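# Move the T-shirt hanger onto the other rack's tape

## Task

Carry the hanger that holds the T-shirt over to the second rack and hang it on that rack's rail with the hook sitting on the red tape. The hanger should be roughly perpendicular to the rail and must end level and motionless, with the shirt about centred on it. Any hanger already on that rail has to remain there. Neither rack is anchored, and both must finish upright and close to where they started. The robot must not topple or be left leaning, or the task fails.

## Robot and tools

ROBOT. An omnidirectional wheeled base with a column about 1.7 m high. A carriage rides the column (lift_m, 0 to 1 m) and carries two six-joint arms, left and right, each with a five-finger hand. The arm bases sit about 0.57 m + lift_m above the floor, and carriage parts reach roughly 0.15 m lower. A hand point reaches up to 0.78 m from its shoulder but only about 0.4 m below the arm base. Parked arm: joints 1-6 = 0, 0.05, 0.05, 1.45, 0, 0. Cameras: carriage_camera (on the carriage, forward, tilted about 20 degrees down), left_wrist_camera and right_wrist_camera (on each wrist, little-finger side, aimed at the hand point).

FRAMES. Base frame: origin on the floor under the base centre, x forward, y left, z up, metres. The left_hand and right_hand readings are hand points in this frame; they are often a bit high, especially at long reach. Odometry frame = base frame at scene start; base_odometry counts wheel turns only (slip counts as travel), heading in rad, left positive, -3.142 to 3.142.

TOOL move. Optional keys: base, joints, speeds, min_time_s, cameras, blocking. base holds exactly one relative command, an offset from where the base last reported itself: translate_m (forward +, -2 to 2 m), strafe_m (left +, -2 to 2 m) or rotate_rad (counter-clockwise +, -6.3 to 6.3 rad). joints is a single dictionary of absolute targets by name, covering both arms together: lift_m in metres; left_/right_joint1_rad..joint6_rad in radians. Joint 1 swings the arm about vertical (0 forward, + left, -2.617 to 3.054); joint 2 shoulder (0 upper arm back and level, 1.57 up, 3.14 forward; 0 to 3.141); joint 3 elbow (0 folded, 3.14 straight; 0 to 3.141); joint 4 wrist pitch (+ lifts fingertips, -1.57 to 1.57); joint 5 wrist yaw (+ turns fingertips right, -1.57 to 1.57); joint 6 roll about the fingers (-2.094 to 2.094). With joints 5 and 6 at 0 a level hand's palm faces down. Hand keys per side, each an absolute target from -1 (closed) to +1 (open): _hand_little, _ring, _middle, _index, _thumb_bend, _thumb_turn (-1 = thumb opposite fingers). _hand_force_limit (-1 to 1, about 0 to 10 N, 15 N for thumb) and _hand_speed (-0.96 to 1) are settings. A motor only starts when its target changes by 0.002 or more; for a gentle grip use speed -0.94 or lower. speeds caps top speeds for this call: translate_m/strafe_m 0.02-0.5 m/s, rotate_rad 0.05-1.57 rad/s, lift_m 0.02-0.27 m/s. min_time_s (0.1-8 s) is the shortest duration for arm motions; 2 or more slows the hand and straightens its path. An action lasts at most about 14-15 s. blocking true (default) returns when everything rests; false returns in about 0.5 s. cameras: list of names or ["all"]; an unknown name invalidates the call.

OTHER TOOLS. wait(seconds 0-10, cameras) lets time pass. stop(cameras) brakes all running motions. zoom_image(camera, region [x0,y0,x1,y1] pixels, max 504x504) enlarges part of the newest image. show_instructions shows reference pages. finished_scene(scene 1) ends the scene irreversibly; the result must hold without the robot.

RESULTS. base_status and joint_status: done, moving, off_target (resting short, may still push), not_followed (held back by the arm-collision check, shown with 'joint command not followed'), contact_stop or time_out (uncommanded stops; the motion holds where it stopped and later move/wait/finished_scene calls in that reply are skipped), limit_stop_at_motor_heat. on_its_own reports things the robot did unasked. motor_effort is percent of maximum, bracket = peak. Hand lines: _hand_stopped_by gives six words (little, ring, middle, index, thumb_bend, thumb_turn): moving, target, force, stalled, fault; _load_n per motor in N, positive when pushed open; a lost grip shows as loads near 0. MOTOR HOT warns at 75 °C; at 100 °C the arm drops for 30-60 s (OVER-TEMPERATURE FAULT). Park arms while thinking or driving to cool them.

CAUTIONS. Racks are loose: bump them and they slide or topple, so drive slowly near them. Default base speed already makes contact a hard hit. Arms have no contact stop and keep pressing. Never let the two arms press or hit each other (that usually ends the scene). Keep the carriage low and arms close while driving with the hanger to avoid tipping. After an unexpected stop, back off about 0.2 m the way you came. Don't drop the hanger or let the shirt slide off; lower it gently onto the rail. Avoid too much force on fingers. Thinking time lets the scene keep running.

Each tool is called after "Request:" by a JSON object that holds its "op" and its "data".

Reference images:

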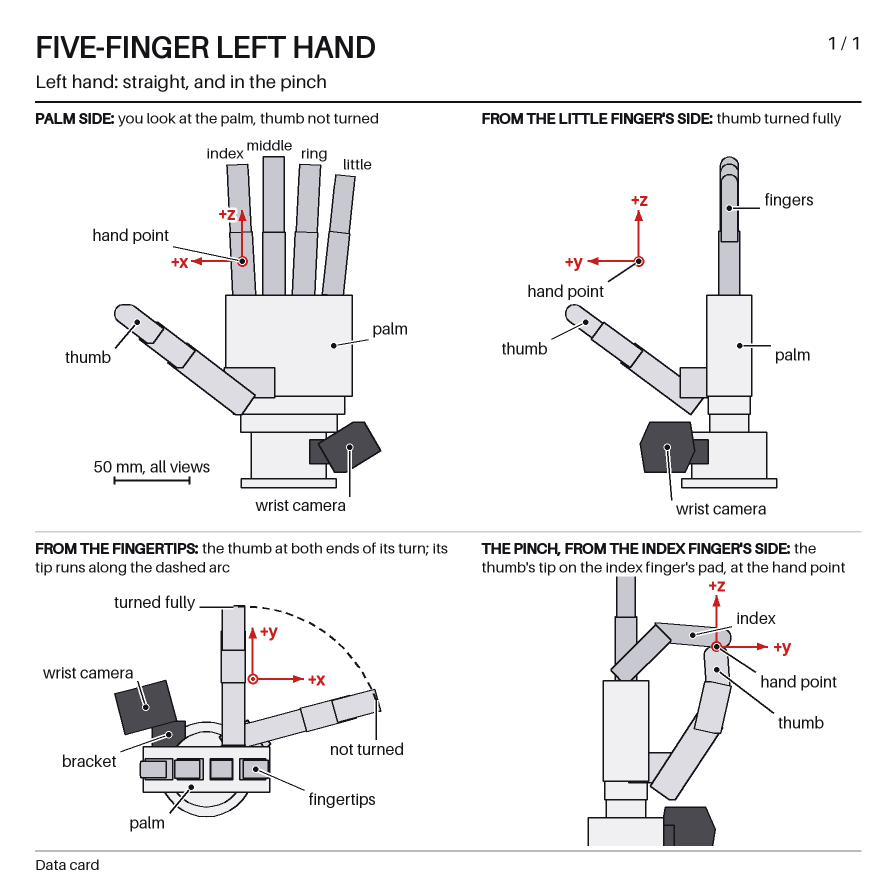

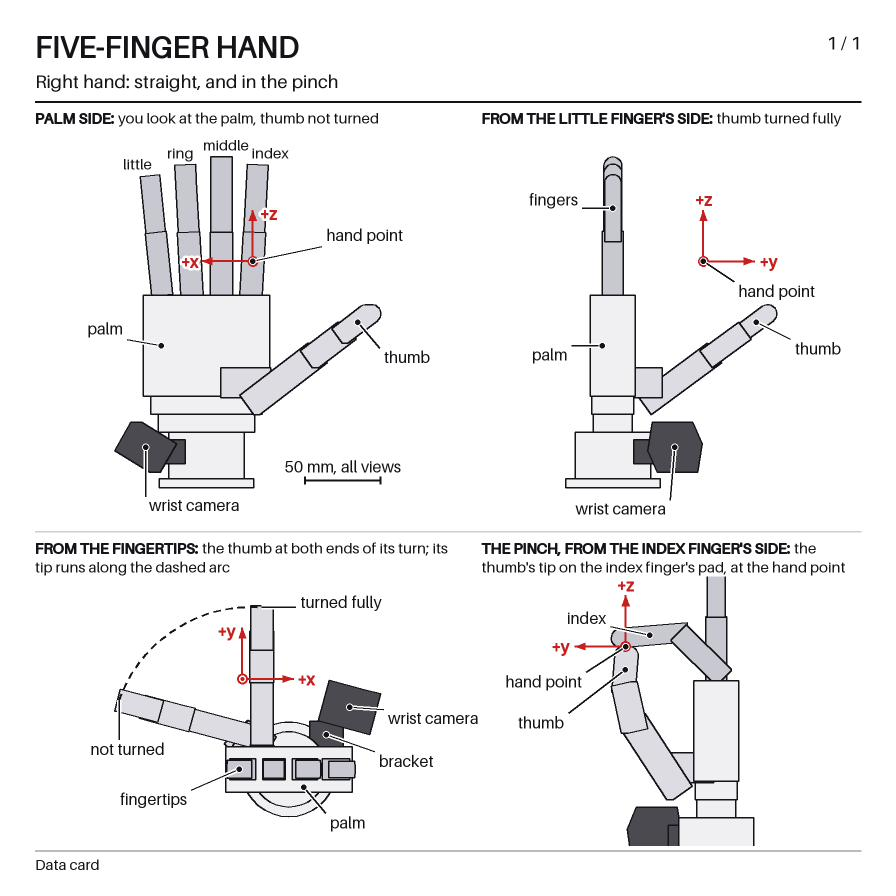

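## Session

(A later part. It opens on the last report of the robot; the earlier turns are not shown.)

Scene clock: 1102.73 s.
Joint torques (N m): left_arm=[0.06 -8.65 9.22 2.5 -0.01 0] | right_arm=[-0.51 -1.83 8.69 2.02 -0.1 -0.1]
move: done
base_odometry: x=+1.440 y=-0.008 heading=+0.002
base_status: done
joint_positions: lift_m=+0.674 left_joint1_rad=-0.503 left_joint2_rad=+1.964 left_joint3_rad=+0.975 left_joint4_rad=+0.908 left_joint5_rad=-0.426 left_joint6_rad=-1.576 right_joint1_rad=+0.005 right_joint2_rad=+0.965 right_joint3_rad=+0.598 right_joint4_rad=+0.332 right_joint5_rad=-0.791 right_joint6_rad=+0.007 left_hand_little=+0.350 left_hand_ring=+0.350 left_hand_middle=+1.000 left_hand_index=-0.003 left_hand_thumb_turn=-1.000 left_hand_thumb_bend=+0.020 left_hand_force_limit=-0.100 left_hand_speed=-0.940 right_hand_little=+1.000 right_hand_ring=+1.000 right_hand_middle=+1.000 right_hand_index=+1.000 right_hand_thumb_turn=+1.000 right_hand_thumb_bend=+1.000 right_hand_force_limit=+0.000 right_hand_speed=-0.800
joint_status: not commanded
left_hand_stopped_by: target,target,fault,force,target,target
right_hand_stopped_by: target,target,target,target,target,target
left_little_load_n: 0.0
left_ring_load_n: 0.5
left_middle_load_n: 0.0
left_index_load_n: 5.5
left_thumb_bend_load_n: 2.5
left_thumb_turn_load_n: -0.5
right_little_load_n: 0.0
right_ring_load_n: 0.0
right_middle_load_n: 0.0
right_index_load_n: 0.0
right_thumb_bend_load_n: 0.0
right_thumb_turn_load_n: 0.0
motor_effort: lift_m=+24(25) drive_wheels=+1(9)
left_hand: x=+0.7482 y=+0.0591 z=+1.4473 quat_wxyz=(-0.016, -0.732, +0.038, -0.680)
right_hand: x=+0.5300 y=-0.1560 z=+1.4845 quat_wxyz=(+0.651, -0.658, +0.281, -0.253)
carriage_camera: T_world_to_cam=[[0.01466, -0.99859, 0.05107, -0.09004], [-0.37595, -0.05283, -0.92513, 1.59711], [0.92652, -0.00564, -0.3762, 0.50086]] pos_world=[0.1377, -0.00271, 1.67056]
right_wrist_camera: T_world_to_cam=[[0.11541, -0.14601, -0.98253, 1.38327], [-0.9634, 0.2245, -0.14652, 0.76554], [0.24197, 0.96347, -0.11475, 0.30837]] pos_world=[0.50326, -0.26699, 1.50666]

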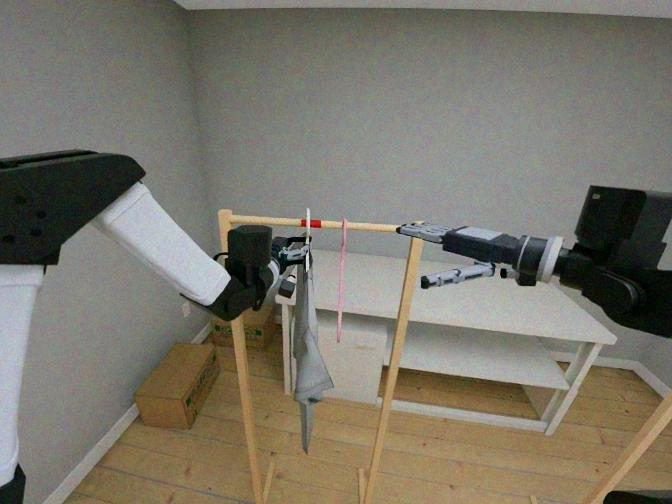

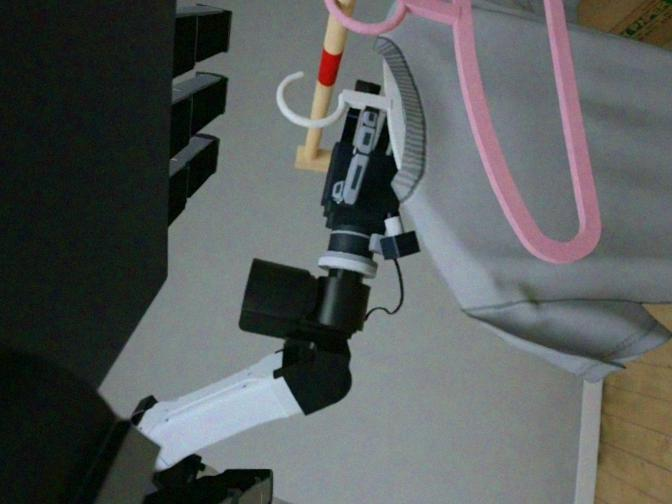

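Request:
{"op": "move", "data": {"base": {"translate_m": 0.02}, "speeds": {"translate_m": 0.02}, "cameras": ["right_wrist_camera"]}}

Request:
{"op": "zoom_image", "data": {"camera": "right_wrist_camera", "region": [240, 0, 440, 150]}}

Scene clock: 1113.70 s.
Joint torques (N m): left_arm=[-0.38 -8.77 8.98 2.52 -0.05 -0.01] | right_arm=[-0.43 -1.83 8.7 2.03 -0.13 -0.11]
move: done
base_odometry: x=+1.460 y=-0.008 heading=+0.002
base_status: done
joint_positions: lift_m=+0.674 left_joint1_rad=-0.502 left_joint2_rad=+1.964 left_joint3_rad=+0.975 left_joint4_rad=+0.908 left_joint5_rad=-0.426 left_joint6_rad=-1.576 right_joint1_rad=+0.005 right_joint2_rad=+0.965 right_joint3_rad=+0.598 right_joint4_rad=+0.331 right_joint5_rad=-0.791 right_joint6_rad=+0.007 left_hand_little=+0.350 left_hand_ring=+0.350 left_hand_middle=+1.000 left_hand_index=-0.003 left_hand_thumb_turn=-1.000 left_hand_thumb_bend=+0.020 left_hand_force_limit=-0.100 left_hand_speed=-0.940 right_hand_little=+1.000 right_hand_ring=+1.000 right_hand_middle=+1.000 right_hand_index=+1.000 right_hand_thumb_turn=+1.000 right_hand_thumb_bend=+1.000 right_hand_force_limit=+0.000 right_hand_speed=-0.800
joint_status: not commanded
left_hand_stopped_by: target,target,fault,force,target,target
right_hand_stopped_by: target,target,target,target,target,target
left_little_load_n: 0.0
left_ring_load_n: 0.0
left_middle_load_n: 0.0
left_index_load_n: 5.0
left_thumb_bend_load_n: 2.0
left_thumb_turn_load_n: -1.0
right_little_load_n: 0.0
right_ring_load_n: 0.0
right_middle_load_n: 0.0
right_index_load_n: 0.0
right_thumb_bend_load_n: 0.0
right_thumb_turn_load_n: -0.5
motor_effort: lift_m=+23(25) drive_wheels=-4(8)
left_hand: x=+0.7483 y=+0.0593 z=+1.4472 quat_wxyz=(-0.016, -0.732, +0.038, -0.680)
right_hand: x=+0.5299 y=-0.1560 z=+1.4844 quat_wxyz=(+0.651, -0.659, +0.281, -0.253)
right_wrist_camera: T_world_to_cam=[[0.1151, -0.14603, -0.98256, 1.38347], [-0.96346, 0.22443, -0.14622, 0.7651], [0.24187, 0.96349, -0.11486, 0.30857]] pos_world=[0.50326, -0.26699, 1.50666]

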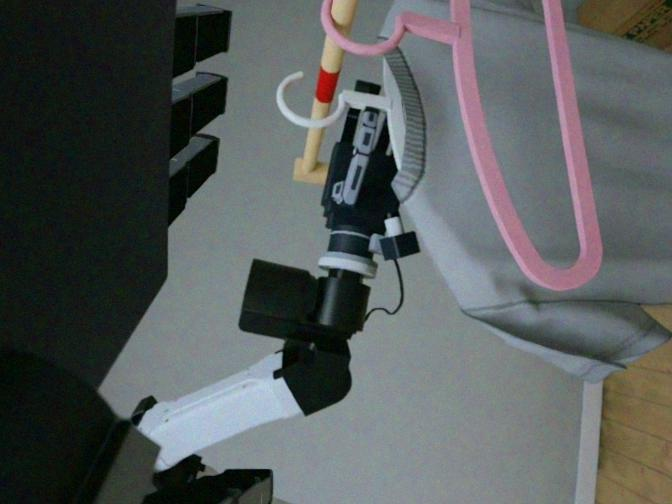

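Scaled by 2.520 from the camera's image (finer frame: 960x720).

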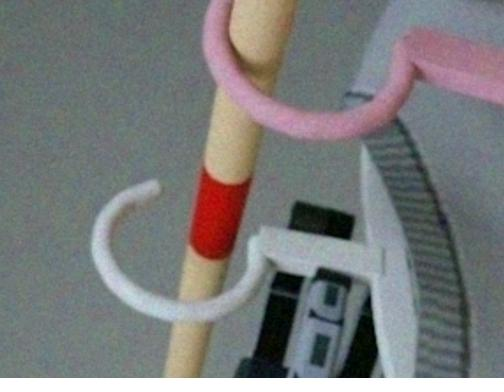

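Request:
{"op": "move", "data": {"base": {"translate_m": 0.02}, "speeds": {"translate_m": 0.02}, "cameras": ["right_wrist_camera", "carriage_camera", "left_wrist_camera"]}}

Request:
{"op": "zoom_image", "data": {"camera": "right_wrist_camera", "region": [240, 0, 440, 150]}}

Request:
{"op": "zoom_image", "data": {"camera": "carriage_camera", "region": [260, 170, 400, 275]}}

Scene clock: 1120.30 s.
Joint torques (N m): left_arm=[-0.32 -8.92 9.1 2.53 0 -0.02] | right_arm=[-0.4 -1.74 8.69 2.02 -0.14 -0.07]
move: done
base_odometry: x=+1.480 y=-0.008 heading=+0.001
base_status: done
joint_positions: lift_m=+0.674 left_joint1_rad=-0.502 left_joint2_rad=+1.964 left_joint3_rad=+0.975 left_joint4_rad=+0.907 left_joint5_rad=-0.427 left_joint6_rad=-1.576 right_joint1_rad=+0.005 right_joint2_rad=+0.965 right_joint3_rad=+0.598 right_joint4_rad=+0.331 right_joint5_rad=-0.791 right_joint6_rad=+0.007 left_hand_little=+0.350 left_hand_ring=+0.350 left_hand_middle=+1.000 left_hand_index=-0.003 left_hand_thumb_turn=-1.000 left_hand_thumb_bend=+0.020 left_hand_force_limit=-0.100 left_hand_speed=-0.940 right_hand_little=+1.000 right_hand_ring=+1.000 right_hand_middle=+1.000 right_hand_index=+1.000 right_hand_thumb_turn=+1.000 right_hand_thumb_bend=+1.000 right_hand_force_limit=+0.000 right_hand_speed=-0.800
joint_status: not commanded
left_hand_stopped_by: target,target,fault,force,target,target
right_hand_stopped_by: target,target,target,target,target,target
left_little_load_n: 0.0
left_ring_load_n: 0.0
left_middle_load_n: 0.0
left_index_load_n: 5.5
left_thumb_bend_load_n: 2.0
left_thumb_turn_load_n: -1.0
right_little_load_n: 0.0
right_ring_load_n: 0.0
right_middle_load_n: 0.0
right_index_load_n: 0.0
right_thumb_bend_load_n: 0.0
right_thumb_turn_load_n: -0.5
motor_effort: lift_m=+24(25) drive_wheels=+2(9)
left_hand: x=+0.7484 y=+0.0595 z=+1.4471 quat_wxyz=(-0.015, -0.732, +0.038, -0.680)
right_hand: x=+0.5299 y=-0.1560 z=+1.4844 quat_wxyz=(+0.651, -0.659, +0.281, -0.253)
pictures: carriage_camera, left_wrist_camera, right_wrist_camera
carriage_camera: T_world_to_cam=[[0.01466, -0.99859, 0.05107, -0.09004], [-0.37595, -0.05283, -0.92513, 1.59711], [0.92652, -0.00564, -0.3762, 0.50086]] pos_world=[0.1377, -0.00271, 1.67056]
left_wrist_camera: T_world_to_cam=[[0.07937, 0.96073, 0.26587, -0.50328], [-0.42709, -0.20822, 0.87991, -0.93887], [0.90072, -0.18339, 0.39379, -1.11429]] pos_world=[0.64263, 0.08367, 1.39873]
right_wrist_camera: T_world_to_cam=[[0.11469, -0.14603, -0.98261, 1.38366], [-0.96351, 0.22448, -0.14582, 0.76443], [0.24187, 0.96347, -0.11496, 0.30873]] pos_world=[0.50316, -0.26699, 1.50656]

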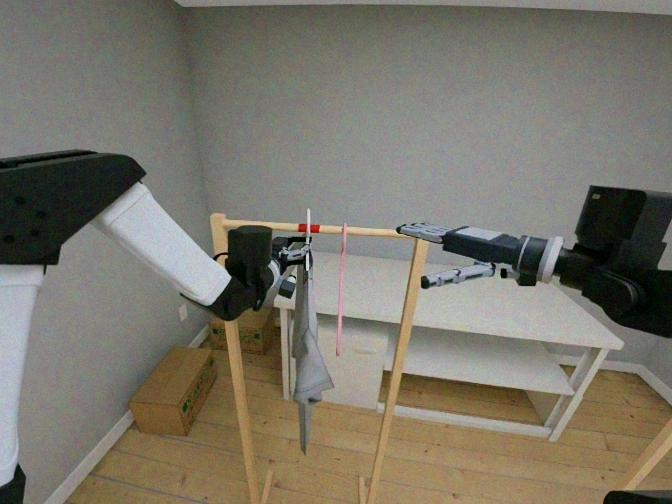

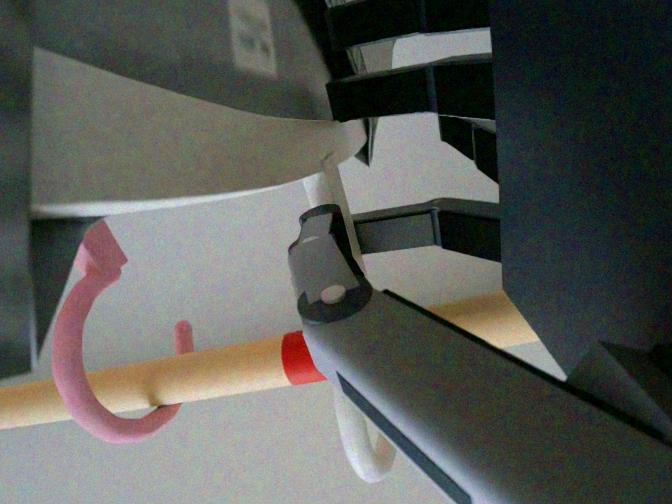

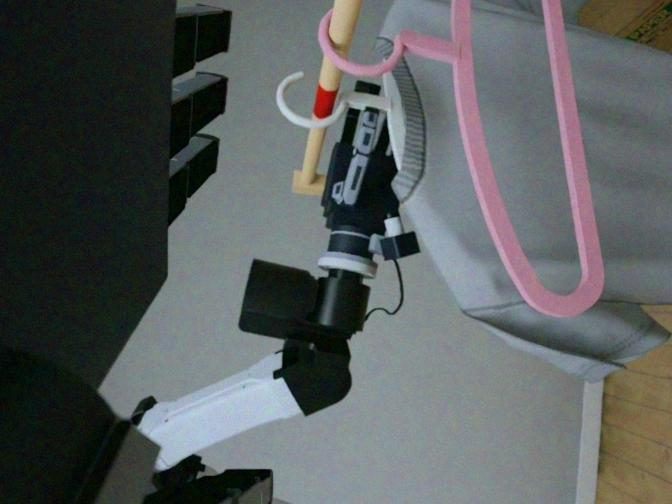

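Scaled by 2.520 from the camera's image (finer frame: 960x720).

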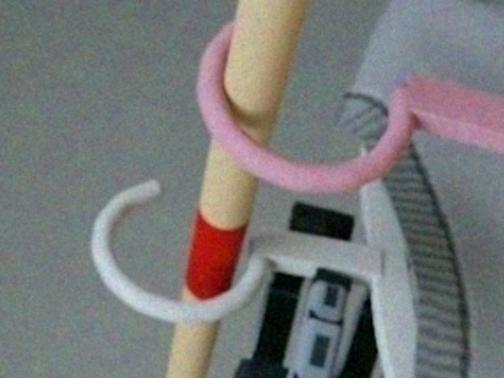

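Scaled by 3.600 from the camera's image (finer frame: 960x720).

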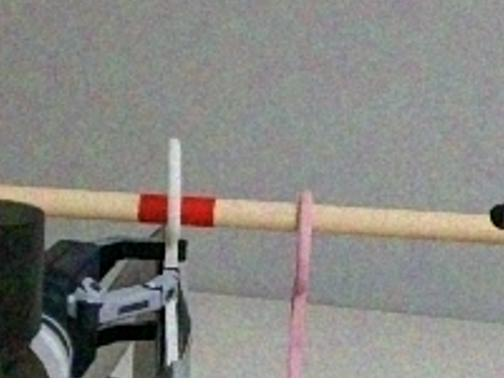

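Request:
{"op": "move", "data": {"joints": {"lift_m": 0.654}, "speeds": {"lift_m": 0.02}, "cameras": ["right_wrist_camera"]}}

Request:
{"op": "zoom_image", "data": {"camera": "right_wrist_camera", "region": [240, 0, 440, 150]}}

Scene clock: 1156.23 s.
Joint torques (N m): left_arm=[-0.34 -8.87 9.2 2.54 -0.05 0.07] | right_arm=[-0.46 -1.88 8.61 2.02 -0.13 -0.09]
move: done
base_odometry: x=+1.480 y=-0.008 heading=+0.001
base_status: not commanded
joint_positions: lift_m=+0.654 left_joint1_rad=-0.502 left_joint2_rad=+1.964 left_joint3_rad=+0.975 left_joint4_rad=+0.906 left_joint5_rad=-0.427 left_joint6_rad=-1.576 right_joint1_rad=+0.005 right_joint2_rad=+0.965 right_joint3_rad=+0.598 right_joint4_rad=+0.329 right_joint5_rad=-0.791 right_joint6_rad=+0.007 left_hand_little=+0.350 left_hand_ring=+0.350 left_hand_middle=+1.000 left_hand_index=-0.003 left_hand_thumb_turn=-1.000 left_hand_thumb_bend=+0.020 left_hand_force_limit=-0.100 left_hand_speed=-0.940 right_hand_little=+1.000 right_hand_ring=+1.000 right_hand_middle=+1.000 right_hand_index=+1.000 right_hand_thumb_turn=+1.000 right_hand_thumb_bend=+1.000 right_hand_force_limit=+0.000 right_hand_speed=-0.800
joint_status: all done
left_hand_stopped_by: target,target,fault,force,target,target
right_hand_stopped_by: target,target,target,target,target,target
left_little_load_n: 0.0
left_ring_load_n: 0.0
left_middle_load_n: 0.0
left_index_load_n: 5.5
left_thumb_bend_load_n: 2.0
left_thumb_turn_load_n: -0.5
right_little_load_n: 0.0
right_ring_load_n: 0.0
right_middle_load_n: 0.0
right_index_load_n: 0.0
right_thumb_bend_load_n: 0.0
right_thumb_turn_load_n: 0.0
motor_effort: lift_m=+16(18) drive_wheels=+3(5)
left_hand: x=+0.7484 y=+0.0595 z=+1.4277 quat_wxyz=(-0.015, -0.732, +0.038, -0.680)
right_hand: x=+0.5298 y=-0.1560 z=+1.4650 quat_wxyz=(+0.650, -0.659, +0.282, -0.252)
right_wrist_camera: T_world_to_cam=[[0.11318, -0.14596, -0.98279, 1.36574], [-0.96373, 0.22448, -0.14433, 0.7595], [0.24169, 0.96348, -0.11526, 0.30705]] pos_world=[0.50317, -0.26699, 1.48725]

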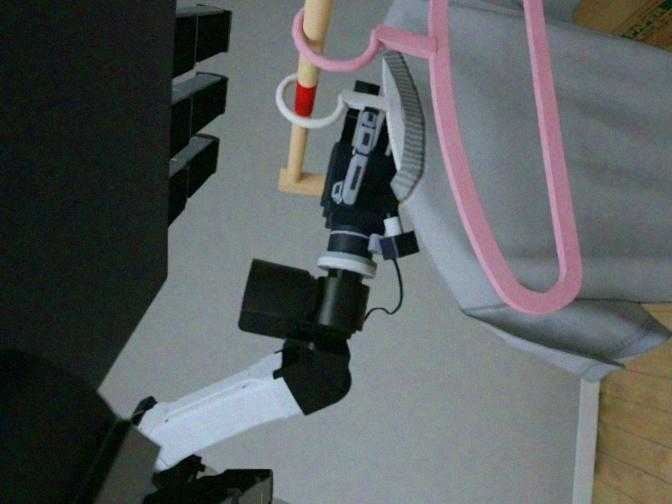

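Scaled by 2.520 from the camera's image (finer frame: 960x720).

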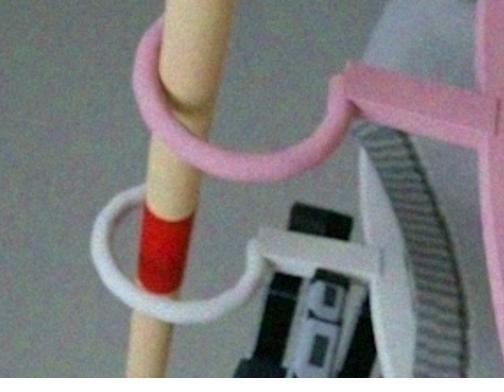

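Request:
{"op": "move", "data": {"joints": {"lift_m": 0.645}, "speeds": {"lift_m": 0.02}, "cameras": ["right_wrist_camera"]}}

Request:
{"op": "zoom_image", "data": {"camera": "right_wrist_camera", "region": [240, 0, 440, 150]}}

Scene clock: 1162.27 s.
Joint torques (N m): left_arm=[-0.27 -9.03 9.1 2.55 0 -0.02] | right_arm=[-0.47 -2.03 8.51 2.04 -0.11 -0.07]
move: done
base_odometry: x=+1.480 y=-0.008 heading=+0.001
base_status: not commanded
joint_positions: lift_m=+0.645 left_joint1_rad=-0.502 left_joint2_rad=+1.964 left_joint3_rad=+0.975 left_joint4_rad=+0.906 left_joint5_rad=-0.427 left_joint6_rad=-1.576 right_joint1_rad=+0.005 right_joint2_rad=+0.966 right_joint3_rad=+0.599 right_joint4_rad=+0.327 right_joint5_rad=-0.791 right_joint6_rad=+0.007 left_hand_little=+0.350 left_hand_ring=+0.350 left_hand_middle=+1.000 left_hand_index=-0.003 left_hand_thumb_turn=-1.000 left_hand_thumb_bend=+0.020 left_hand_force_limit=-0.100 left_hand_speed=-0.940 right_hand_little=+1.000 right_hand_ring=+1.000 right_hand_middle=+1.000 right_hand_index=+1.000 right_hand_thumb_turn=+1.000 right_hand_thumb_bend=+1.000 right_hand_force_limit=+0.000 right_hand_speed=-0.800
joint_status: all done
left_hand_stopped_by: target,target,fault,force,target,target
right_hand_stopped_by: target,target,target,target,target,target
left_little_load_n: 0.0
left_ring_load_n: 0.0
left_middle_load_n: 0.0
left_index_load_n: 5.5
left_thumb_bend_load_n: 2.0
left_thumb_turn_load_n: -1.0
right_little_load_n: 0.0
right_ring_load_n: 0.0
right_middle_load_n: 0.0
right_index_load_n: 0.0
right_thumb_bend_load_n: 0.0
right_thumb_turn_load_n: 0.0
motor_effort: lift_m=+17(18) drive_wheels=+0(5)
left_hand: x=+0.7484 y=+0.0595 z=+1.4185 quat_wxyz=(-0.015, -0.732, +0.038, -0.680)
right_hand: x=+0.5298 y=-0.1560 z=+1.4559 quat_wxyz=(+0.650, -0.659, +0.283, -0.252)
right_wrist_camera: T_world_to_cam=[[0.11133, -0.146, -0.983, 1.35801], [-0.96402, 0.22441, -0.14252, 0.75565], [0.24141, 0.96349, -0.11576, 0.30689]] pos_world=[0.50318, -0.26699, 1.47814]

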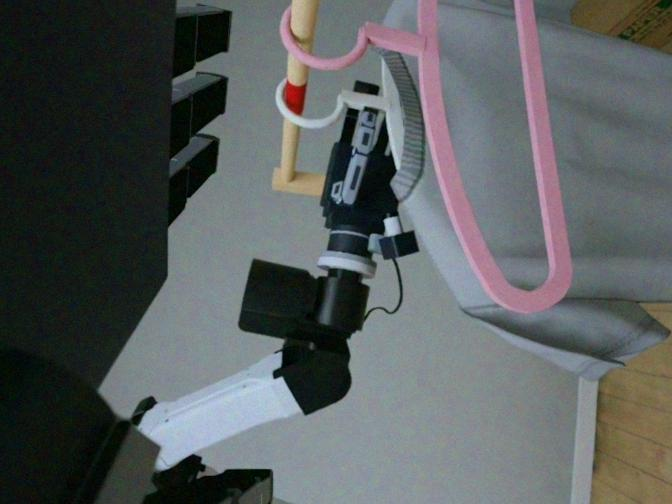

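Scaled by 2.520 from the camera's image (finer frame: 960x720).

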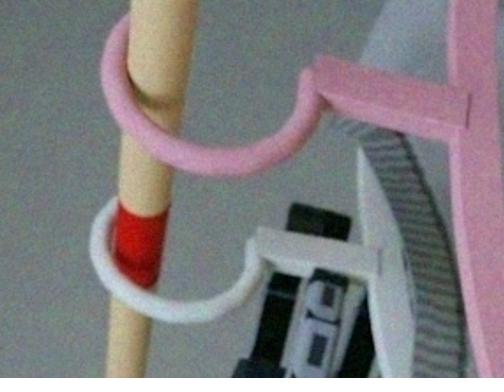

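Request:
{"op": "move", "data": {"joints": {"lift_m": 0.639}, "speeds": {"lift_m": 0.02}, "cameras": ["right_wrist_camera"]}}

Request:
{"op": "zoom_image", "data": {"camera": "right_wrist_camera", "region": [240, 0, 440, 150]}}

Scene clock: 1167.73 s.
Joint torques (N m): left_arm=[-0.12 -9.09 9.26 2.4 -0.03 0.05] | right_arm=[-0.32 -1.81 8.47 2.03 -0.13 -0.08]
move: done
base_odometry: x=+1.480 y=-0.008 heading=+0.001
base_status: not commanded
joint_positions: lift_m=+0.639 left_joint1_rad=-0.502 left_joint2_rad=+1.964 left_joint3_rad=+0.975 left_joint4_rad=+0.920 left_joint5_rad=-0.427 left_joint6_rad=-1.576 right_joint1_rad=+0.005 right_joint2_rad=+0.966 right_joint3_rad=+0.599 right_joint4_rad=+0.326 right_joint5_rad=-0.791 right_joint6_rad=+0.007 left_hand_little=+0.350 left_hand_ring=+0.350 left_hand_middle=+1.000 left_hand_index=-0.003 left_hand_thumb_turn=-1.000 left_hand_thumb_bend=+0.020 left_hand_force_limit=-0.100 left_hand_speed=-0.940 right_hand_little=+1.000 right_hand_ring=+1.000 right_hand_middle=+1.000 right_hand_index=+1.000 right_hand_thumb_turn=+1.000 right_hand_thumb_bend=+1.000 right_hand_force_limit=+0.000 right_hand_speed=-0.800
joint_status: all done
left_hand_stopped_by: target,target,fault,force,target,target
right_hand_stopped_by: target,target,target,target,target,target
left_little_load_n: 0.0
left_ring_load_n: 0.5
left_middle_load_n: 0.0
left_index_load_n: 5.5
left_thumb_bend_load_n: 2.0
left_thumb_turn_load_n: -0.5
right_little_load_n: 0.0
right_ring_load_n: 0.0
right_middle_load_n: 0.0
right_index_load_n: -0.5
right_thumb_bend_load_n: 0.0
right_thumb_turn_load_n: -0.5
motor_effort: lift_m=+16(17) drive_wheels=+1(6)
left_hand: x=+0.7483 y=+0.0596 z=+1.4167 quat_wxyz=(-0.018, -0.728, +0.036, -0.685)
right_hand: x=+0.5298 y=-0.1560 z=+1.4500 quat_wxyz=(+0.650, -0.659, +0.283, -0.252)
right_wrist_camera: T_world_to_cam=[[0.11133, -0.146, -0.983, 1.35231], [-0.96402, 0.22441, -0.14252, 0.75482], [0.24141, 0.96349, -0.11576, 0.30621]] pos_world=[0.50318, -0.26699, 1.47234]

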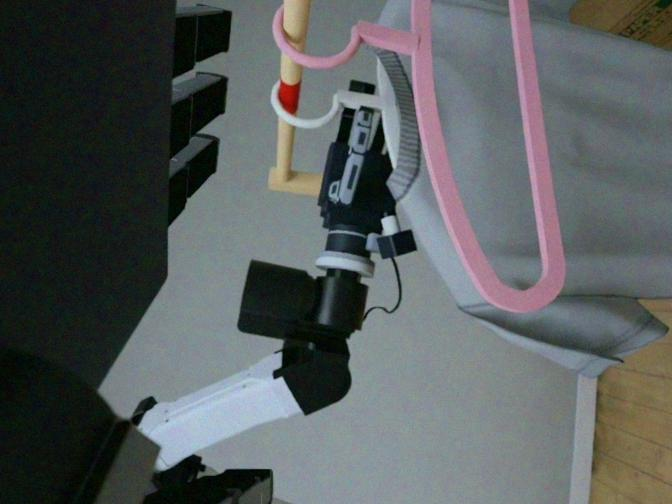

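Scaled by 2.520 from the camera's image (finer frame: 960x720).

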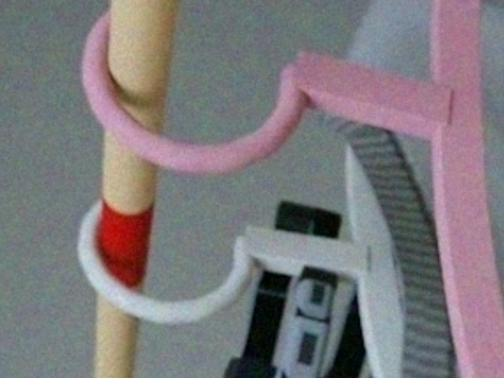

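Request:
{"op": "move", "data": {"joints": {"lift_m": 0.637}, "speeds": {"lift_m": 0.02}}}

Request:
{"op": "move", "data": {"joints": {"left_hand_index": 0.08}, "cameras": ["right_wrist_camera", "carriage_camera", "left_wrist_camera"]}}

Request:
{"op": "zoom_image", "data": {"camera": "right_wrist_camera", "region": [240, 0, 440, 150]}}

Request:
{"op": "zoom_image", "data": {"camera": "carriage_camera", "region": [260, 170, 400, 275]}}

Scene clock: 1193.27 s.
Joint torques (N m): left_arm=[-0.09 -8.77 9.06 2.33 -0.02 0] | right_arm=[-0.38 -1.87 8.5 2.08 -0.13 -0.09]
move: done
base_odometry: x=+1.480 y=-0.008 heading=+0.001
base_status: not commanded
joint_positions: lift_m=+0.637 left_joint1_rad=-0.502 left_joint2_rad=+1.964 left_joint3_rad=+0.975 left_joint4_rad=+0.927 left_joint5_rad=-0.427 left_joint6_rad=-1.576 right_joint1_rad=+0.005 right_joint2_rad=+0.966 right_joint3_rad=+0.599 right_joint4_rad=+0.326 right_joint5_rad=-0.791 right_joint6_rad=+0.007 left_hand_little=+0.350 left_hand_ring=+0.350 left_hand_middle=+1.000 left_hand_index=-0.003 left_hand_thumb_turn=-1.000 left_hand_thumb_bend=+0.020 left_hand_force_limit=-0.100 left_hand_speed=-0.940 right_hand_little=+1.000 right_hand_ring=+1.000 right_hand_middle=+1.000 right_hand_index=+1.000 right_hand_thumb_turn=+1.000 right_hand_thumb_bend=+1.000 right_hand_force_limit=+0.000 right_hand_speed=-0.800
joint_status: all done
left_hand_stopped_by: target,target,fault,force,target,target
right_hand_stopped_by: target,target,target,target,target,target
left_little_load_n: 0.0
left_ring_load_n: 0.5
left_middle_load_n: 0.0
left_index_load_n: 5.5
left_thumb_bend_load_n: 2.5
left_thumb_turn_load_n: 0.0
right_little_load_n: 0.0
right_ring_load_n: 0.0
right_middle_load_n: 0.0
right_index_load_n: 0.0
right_thumb_bend_load_n: 0.0
right_thumb_turn_load_n: 0.0
motor_effort: lift_m=+17(17) drive_wheels=+1(6)
left_hand: x=+0.7482 y=+0.0597 z=+1.4166 quat_wxyz=(-0.019, -0.726, +0.034, -0.687)
right_hand: x=+0.5298 y=-0.1560 z=+1.4481 quat_wxyz=(+0.650, -0.659, +0.283, -0.252)
pictures: none

Scene clock: 1194.23 s.
Joint torques (N m): left_arm=[-0.32 -8.68 8.98 2.39 -0.01 0.02] | right_arm=[-0.43 -1.8 8.55 2.06 -0.12 -0.06]
move: done
base_odometry: x=+1.480 y=-0.008 heading=+0.001
base_status: not commanded
joint_positions: lift_m=+0.637 left_joint1_rad=-0.502 left_joint2_rad=+1.964 left_joint3_rad=+0.975 left_joint4_rad=+0.927 left_joint5_rad=-0.427 left_joint6_rad=-1.576 right_joint1_rad=+0.005 right_joint2_rad=+0.966 right_joint3_rad=+0.599 right_joint4_rad=+0.326 right_joint5_rad=-0.791 right_joint6_rad=+0.007 left_hand_little=+0.350 left_hand_ring=+0.350 left_hand_middle=+1.000 left_hand_index=+0.080 left_hand_thumb_turn=-1.000 left_hand_thumb_bend=+0.020 left_hand_force_limit=-0.100 left_hand_speed=-0.940 right_hand_little=+1.000 right_hand_ring=+1.000 right_hand_middle=+1.000 right_hand_index=+1.000 right_hand_thumb_turn=+1.000 right_hand_thumb_bend=+1.000 right_hand_force_limit=+0.000 right_hand_speed=-0.800
joint_status: all done
left_hand_stopped_by: target,target,fault,target,target,target
right_hand_stopped_by: target,target,target,target,target,target
left_little_load_n: 0.0
left_ring_load_n: 0.5
left_middle_load_n: 0.0
left_index_load_n: 0.0
left_thumb_bend_load_n: 0.5
left_thumb_turn_load_n: -0.5
right_little_load_n: 0.0
right_ring_load_n: 0.0
right_middle_load_n: 0.0
right_index_load_n: 0.0
right_thumb_bend_load_n: 0.0
right_thumb_turn_load_n: 0.0
motor_effort: lift_m=+16(17) drive_wheels=+1(6)
left_hand: x=+0.7482 y=+0.0597 z=+1.4166 quat_wxyz=(-0.019, -0.726, +0.034, -0.687)
right_hand: x=+0.5298 y=-0.1560 z=+1.4481 quat_wxyz=(+0.650, -0.659, +0.283, -0.252)
pictures: carriage_camera, left_wrist_camera, right_wrist_camera
carriage_camera: T_world_to_cam=[[0.01466, -0.99859, 0.05107, -0.0882], [-0.37595, -0.05283, -0.92513, 1.56371], [0.92652, -0.00564, -0.3762, 0.48728]] pos_world=[0.1377, -0.00271, 1.63446]
left_wrist_camera: T_world_to_cam=[[0.07472, 0.96328, 0.25789, -0.48062], [-0.44263, -0.19971, 0.87418, -0.89292], [0.89358, -0.17947, 0.41146, -1.12205]] pos_world=[0.64333, 0.08327, 1.3662]
right_wrist_camera: T_world_to_cam=[[0.11133, -0.146, -0.983, 1.35044], [-0.96402, 0.22441, -0.14252, 0.75455], [0.24141, 0.96349, -0.11576, 0.30599]] pos_world=[0.50318, -0.26699, 1.47044]

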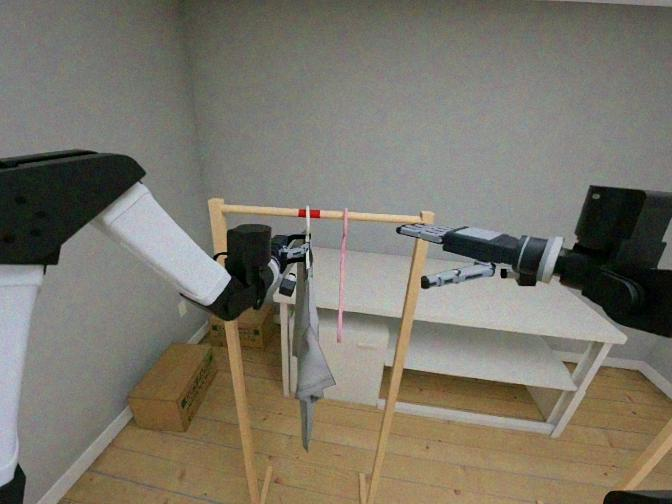

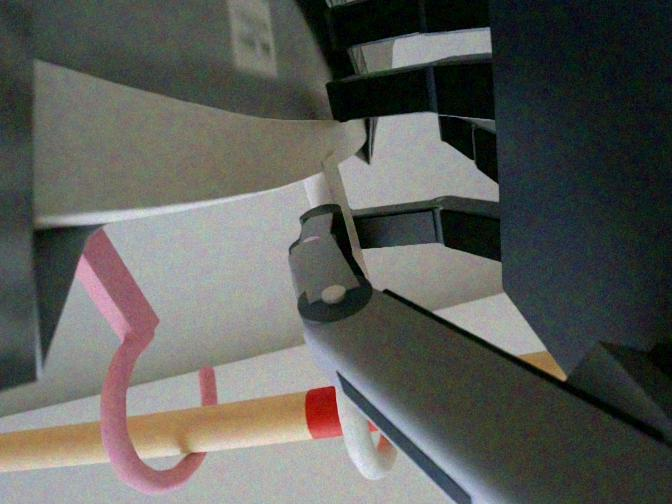

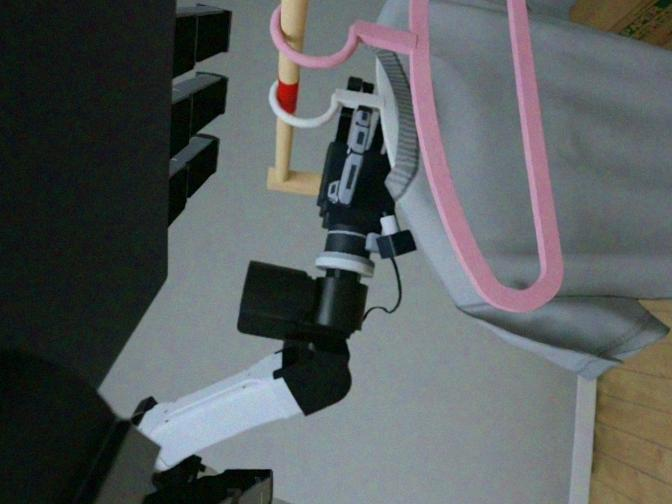

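Scaled by 2.520 from the camera's image (finer frame: 960x720).

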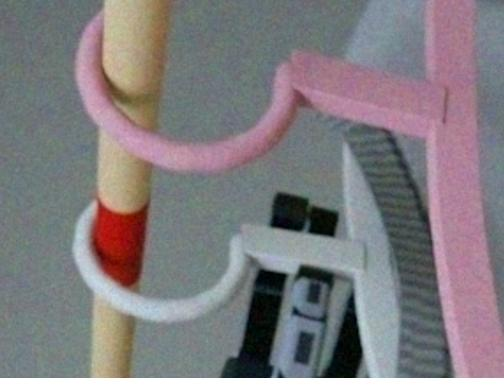

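Scaled by 3.600 from the camera's image (finer frame: 960x720).

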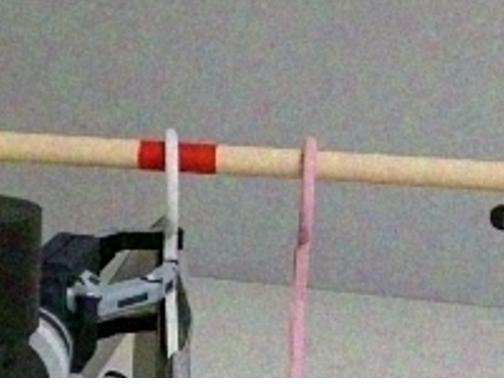

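Request:
{"op": "move", "data": {"joints": {"left_hand_index": 1.0, "left_hand_ring": 1.0, "left_hand_little": 1.0}, "cameras": ["right_wrist_camera", "carriage_camera"]}}

Request:
{"op": "zoom_image", "data": {"camera": "right_wrist_camera", "region": [240, 20, 480, 220]}}

Scene clock: 1205.07 s.
Joint torques (N m): left_arm=[-0.16 -8.68 9.02 2.13 0.01 0.03] | right_arm=[-0.38 -1.91 8.44 2.04 -0.12 -0.08]
move: done
base_odometry: x=+1.480 y=-0.008 heading=+0.001
base_status: not commanded
joint_positions: lift_m=+0.637 left_joint1_rad=-0.502 left_joint2_rad=+1.964 left_joint3_rad=+0.975 left_joint4_rad=+0.951 left_joint5_rad=-0.427 left_joint6_rad=-1.576 right_joint1_rad=+0.005 right_joint2_rad=+0.966 right_joint3_rad=+0.599 right_joint4_rad=+0.326 right_joint5_rad=-0.791 right_joint6_rad=+0.007 left_hand_little=+1.000 left_hand_ring=+1.000 left_hand_middle=+1.000 left_hand_index=+1.000 left_hand_thumb_turn=-1.000 left_hand_thumb_bend=+0.020 left_hand_force_limit=-0.100 left_hand_speed=-0.940 right_hand_little=+1.000 right_hand_ring=+1.000 right_hand_middle=+1.000 right_hand_index=+1.000 right_hand_thumb_turn=+1.000 right_hand_thumb_bend=+1.000 right_hand_force_limit=+0.000 right_hand_speed=-0.800
joint_status: all done
left_hand_stopped_by: target,target,fault,target,target,target
right_hand_stopped_by: target,target,target,target,target,target
left_little_load_n: 0.0
left_ring_load_n: 0.0
left_middle_load_n: 0.0
left_index_load_n: 0.0
left_thumb_bend_load_n: 0.5
left_thumb_turn_load_n: 0.0
right_little_load_n: 0.0
right_ring_load_n: 0.0
right_middle_load_n: 0.0
right_index_load_n: -0.5
right_thumb_bend_load_n: 0.0
right_thumb_turn_load_n: 0.0
motor_effort: lift_m=+17(17) drive_wheels=-6(7)
left_hand: x=+0.7478 y=+0.0599 z=+1.4232 quat_wxyz=(-0.022, -0.718, +0.031, -0.695)
right_hand: x=+0.5298 y=-0.1560 z=+1.4481 quat_wxyz=(+0.650, -0.659, +0.283, -0.252)
pictures: carriage_camera, right_wrist_camera
carriage_camera: T_world_to_cam=[[0.01466, -0.99859, 0.05107, -0.0882], [-0.37595, -0.05283, -0.92513, 1.56371], [0.92652, -0.00564, -0.3762, 0.48728]] pos_world=[0.1377, -0.00271, 1.63446]
right_wrist_camera: T_world_to_cam=[[0.11133, -0.146, -0.983, 1.35044], [-0.96402, 0.22441, -0.14252, 0.75455], [0.24141, 0.96349, -0.11576, 0.30599]] pos_world=[0.50318, -0.26699, 1.47044]

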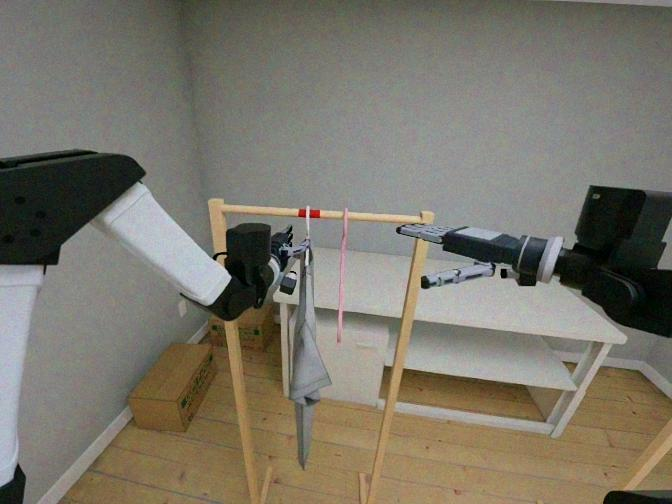

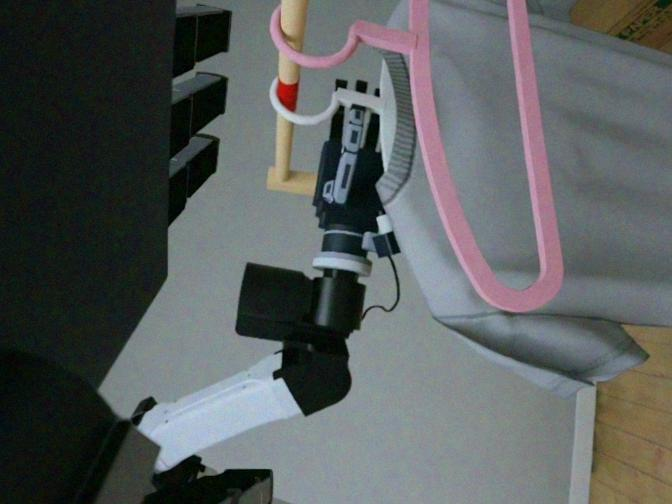

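Scaled by 2.100 from the camera's image (finer frame: 960x720).

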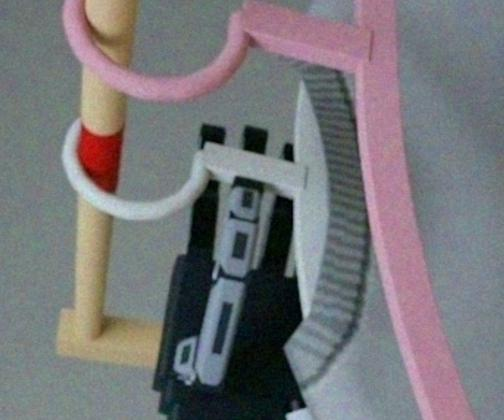

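Request:
{"op": "move", "data": {"base": {"translate_m": -0.015}, "speeds": {"translate_m": 0.02}, "cameras": ["all"]}}

Scene clock: 1216.33 s.
Joint torques (N m): left_arm=[-0.24 -8.58 8.94 2.04 0.01 0.03] | right_arm=[-0.38 -1.7 8.51 2.04 -0.1 -0.11]
move: done
base_odometry: x=+1.465 y=-0.008 heading=+0.001
base_status: done
joint_positions: lift_m=+0.637 left_joint1_rad=-0.502 left_joint2_rad=+1.964 left_joint3_rad=+0.978 left_joint4_rad=+0.956 left_joint5_rad=-0.427 left_joint6_rad=-1.576 right_joint1_rad=+0.005 right_joint2_rad=+0.966 right_joint3_rad=+0.599 right_joint4_rad=+0.326 right_joint5_rad=-0.791 right_joint6_rad=+0.007 left_hand_little=+1.000 left_hand_ring=+1.000 left_hand_middle=+1.000 left_hand_index=+1.000 left_hand_thumb_turn=-1.000 left_hand_thumb_bend=+0.020 left_hand_force_limit=-0.100 left_hand_speed=-0.940 right_hand_little=+1.000 right_hand_ring=+1.000 right_hand_middle=+1.000 right_hand_index=+1.000 right_hand_thumb_turn=+1.000 right_hand_thumb_bend=+1.000 right_hand_force_limit=+0.000 right_hand_speed=-0.800
joint_status: not commanded
left_hand_stopped_by: target,target,fault,target,target,target
right_hand_stopped_by: target,target,target,target,target,target
left_little_load_n: 0.0
left_ring_load_n: 0.0
left_middle_load_n: 0.0
left_index_load_n: 0.0
left_thumb_bend_load_n: 0.0
left_thumb_turn_load_n: 0.0
right_little_load_n: 0.0
right_ring_load_n: 0.0
right_middle_load_n: -0.5
right_index_load_n: 0.0
right_thumb_bend_load_n: 0.0
right_thumb_turn_load_n: 0.0
motor_effort: lift_m=+16(17) drive_wheels=+0(11)
left_hand: x=+0.7481 y=+0.0597 z=+1.4258 quat_wxyz=(-0.024, -0.716, +0.030, -0.697)
right_hand: x=+0.5298 y=-0.1560 z=+1.4481 quat_wxyz=(+0.650, -0.659, +0.283, -0.252)
pictures: carriage_camera, left_wrist_camera, right_wrist_camera
carriage_camera: T_world_to_cam=[[0.01466, -0.99859, 0.05107, -0.0882], [-0.37595, -0.05283, -0.92513, 1.56371], [0.92652, -0.00564, -0.3762, 0.48728]] pos_world=[0.1377, -0.00271, 1.63446]
left_wrist_camera: T_world_to_cam=[[0.06779, 0.96708, 0.24527, -0.46004], [-0.4665, -0.18658, 0.86462, -0.87031], [0.88192, -0.17303, 0.4385, -1.15605]] pos_world=[0.64472, 0.08248, 1.37225]
right_wrist_camera: T_world_to_cam=[[0.11133, -0.146, -0.983, 1.35044], [-0.96402, 0.22441, -0.14252, 0.75455], [0.24141, 0.96349, -0.11576, 0.30599]] pos_world=[0.50318, -0.26699, 1.47044]

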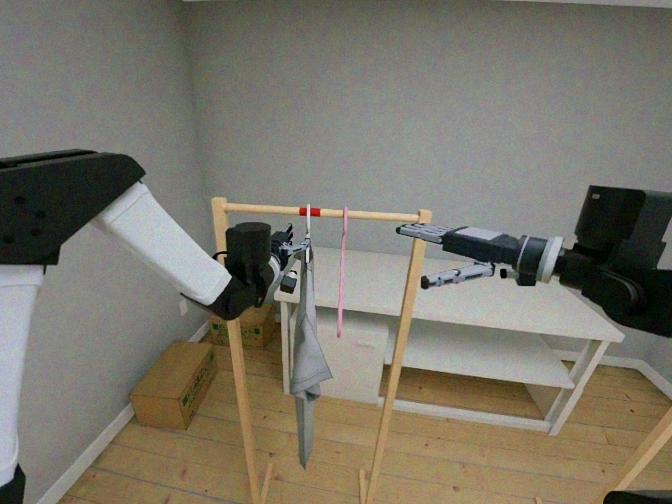

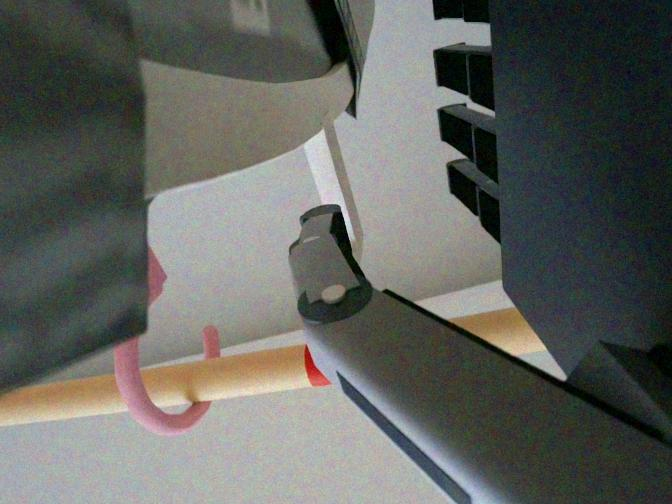

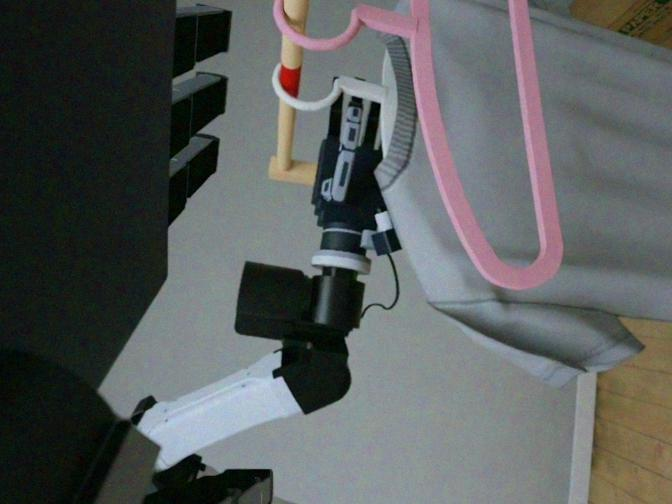

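Request:
{"op": "zoom_image", "data": {"camera": "right_wrist_camera", "region": [240, 0, 440, 150]}}

Request:
{"op": "zoom_image", "data": {"camera": "carriage_camera", "region": [220, 180, 400, 315]}}

Scaled by 2.520 from the camera's image (finer frame: 960x720).

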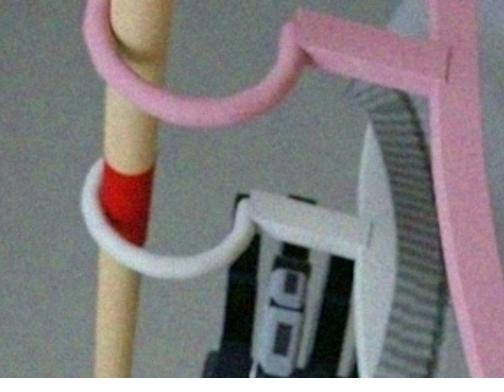

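Scaled by 2.800 from the camera's image (finer frame: 960x720).

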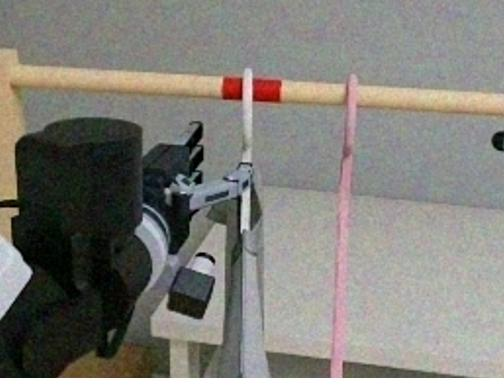

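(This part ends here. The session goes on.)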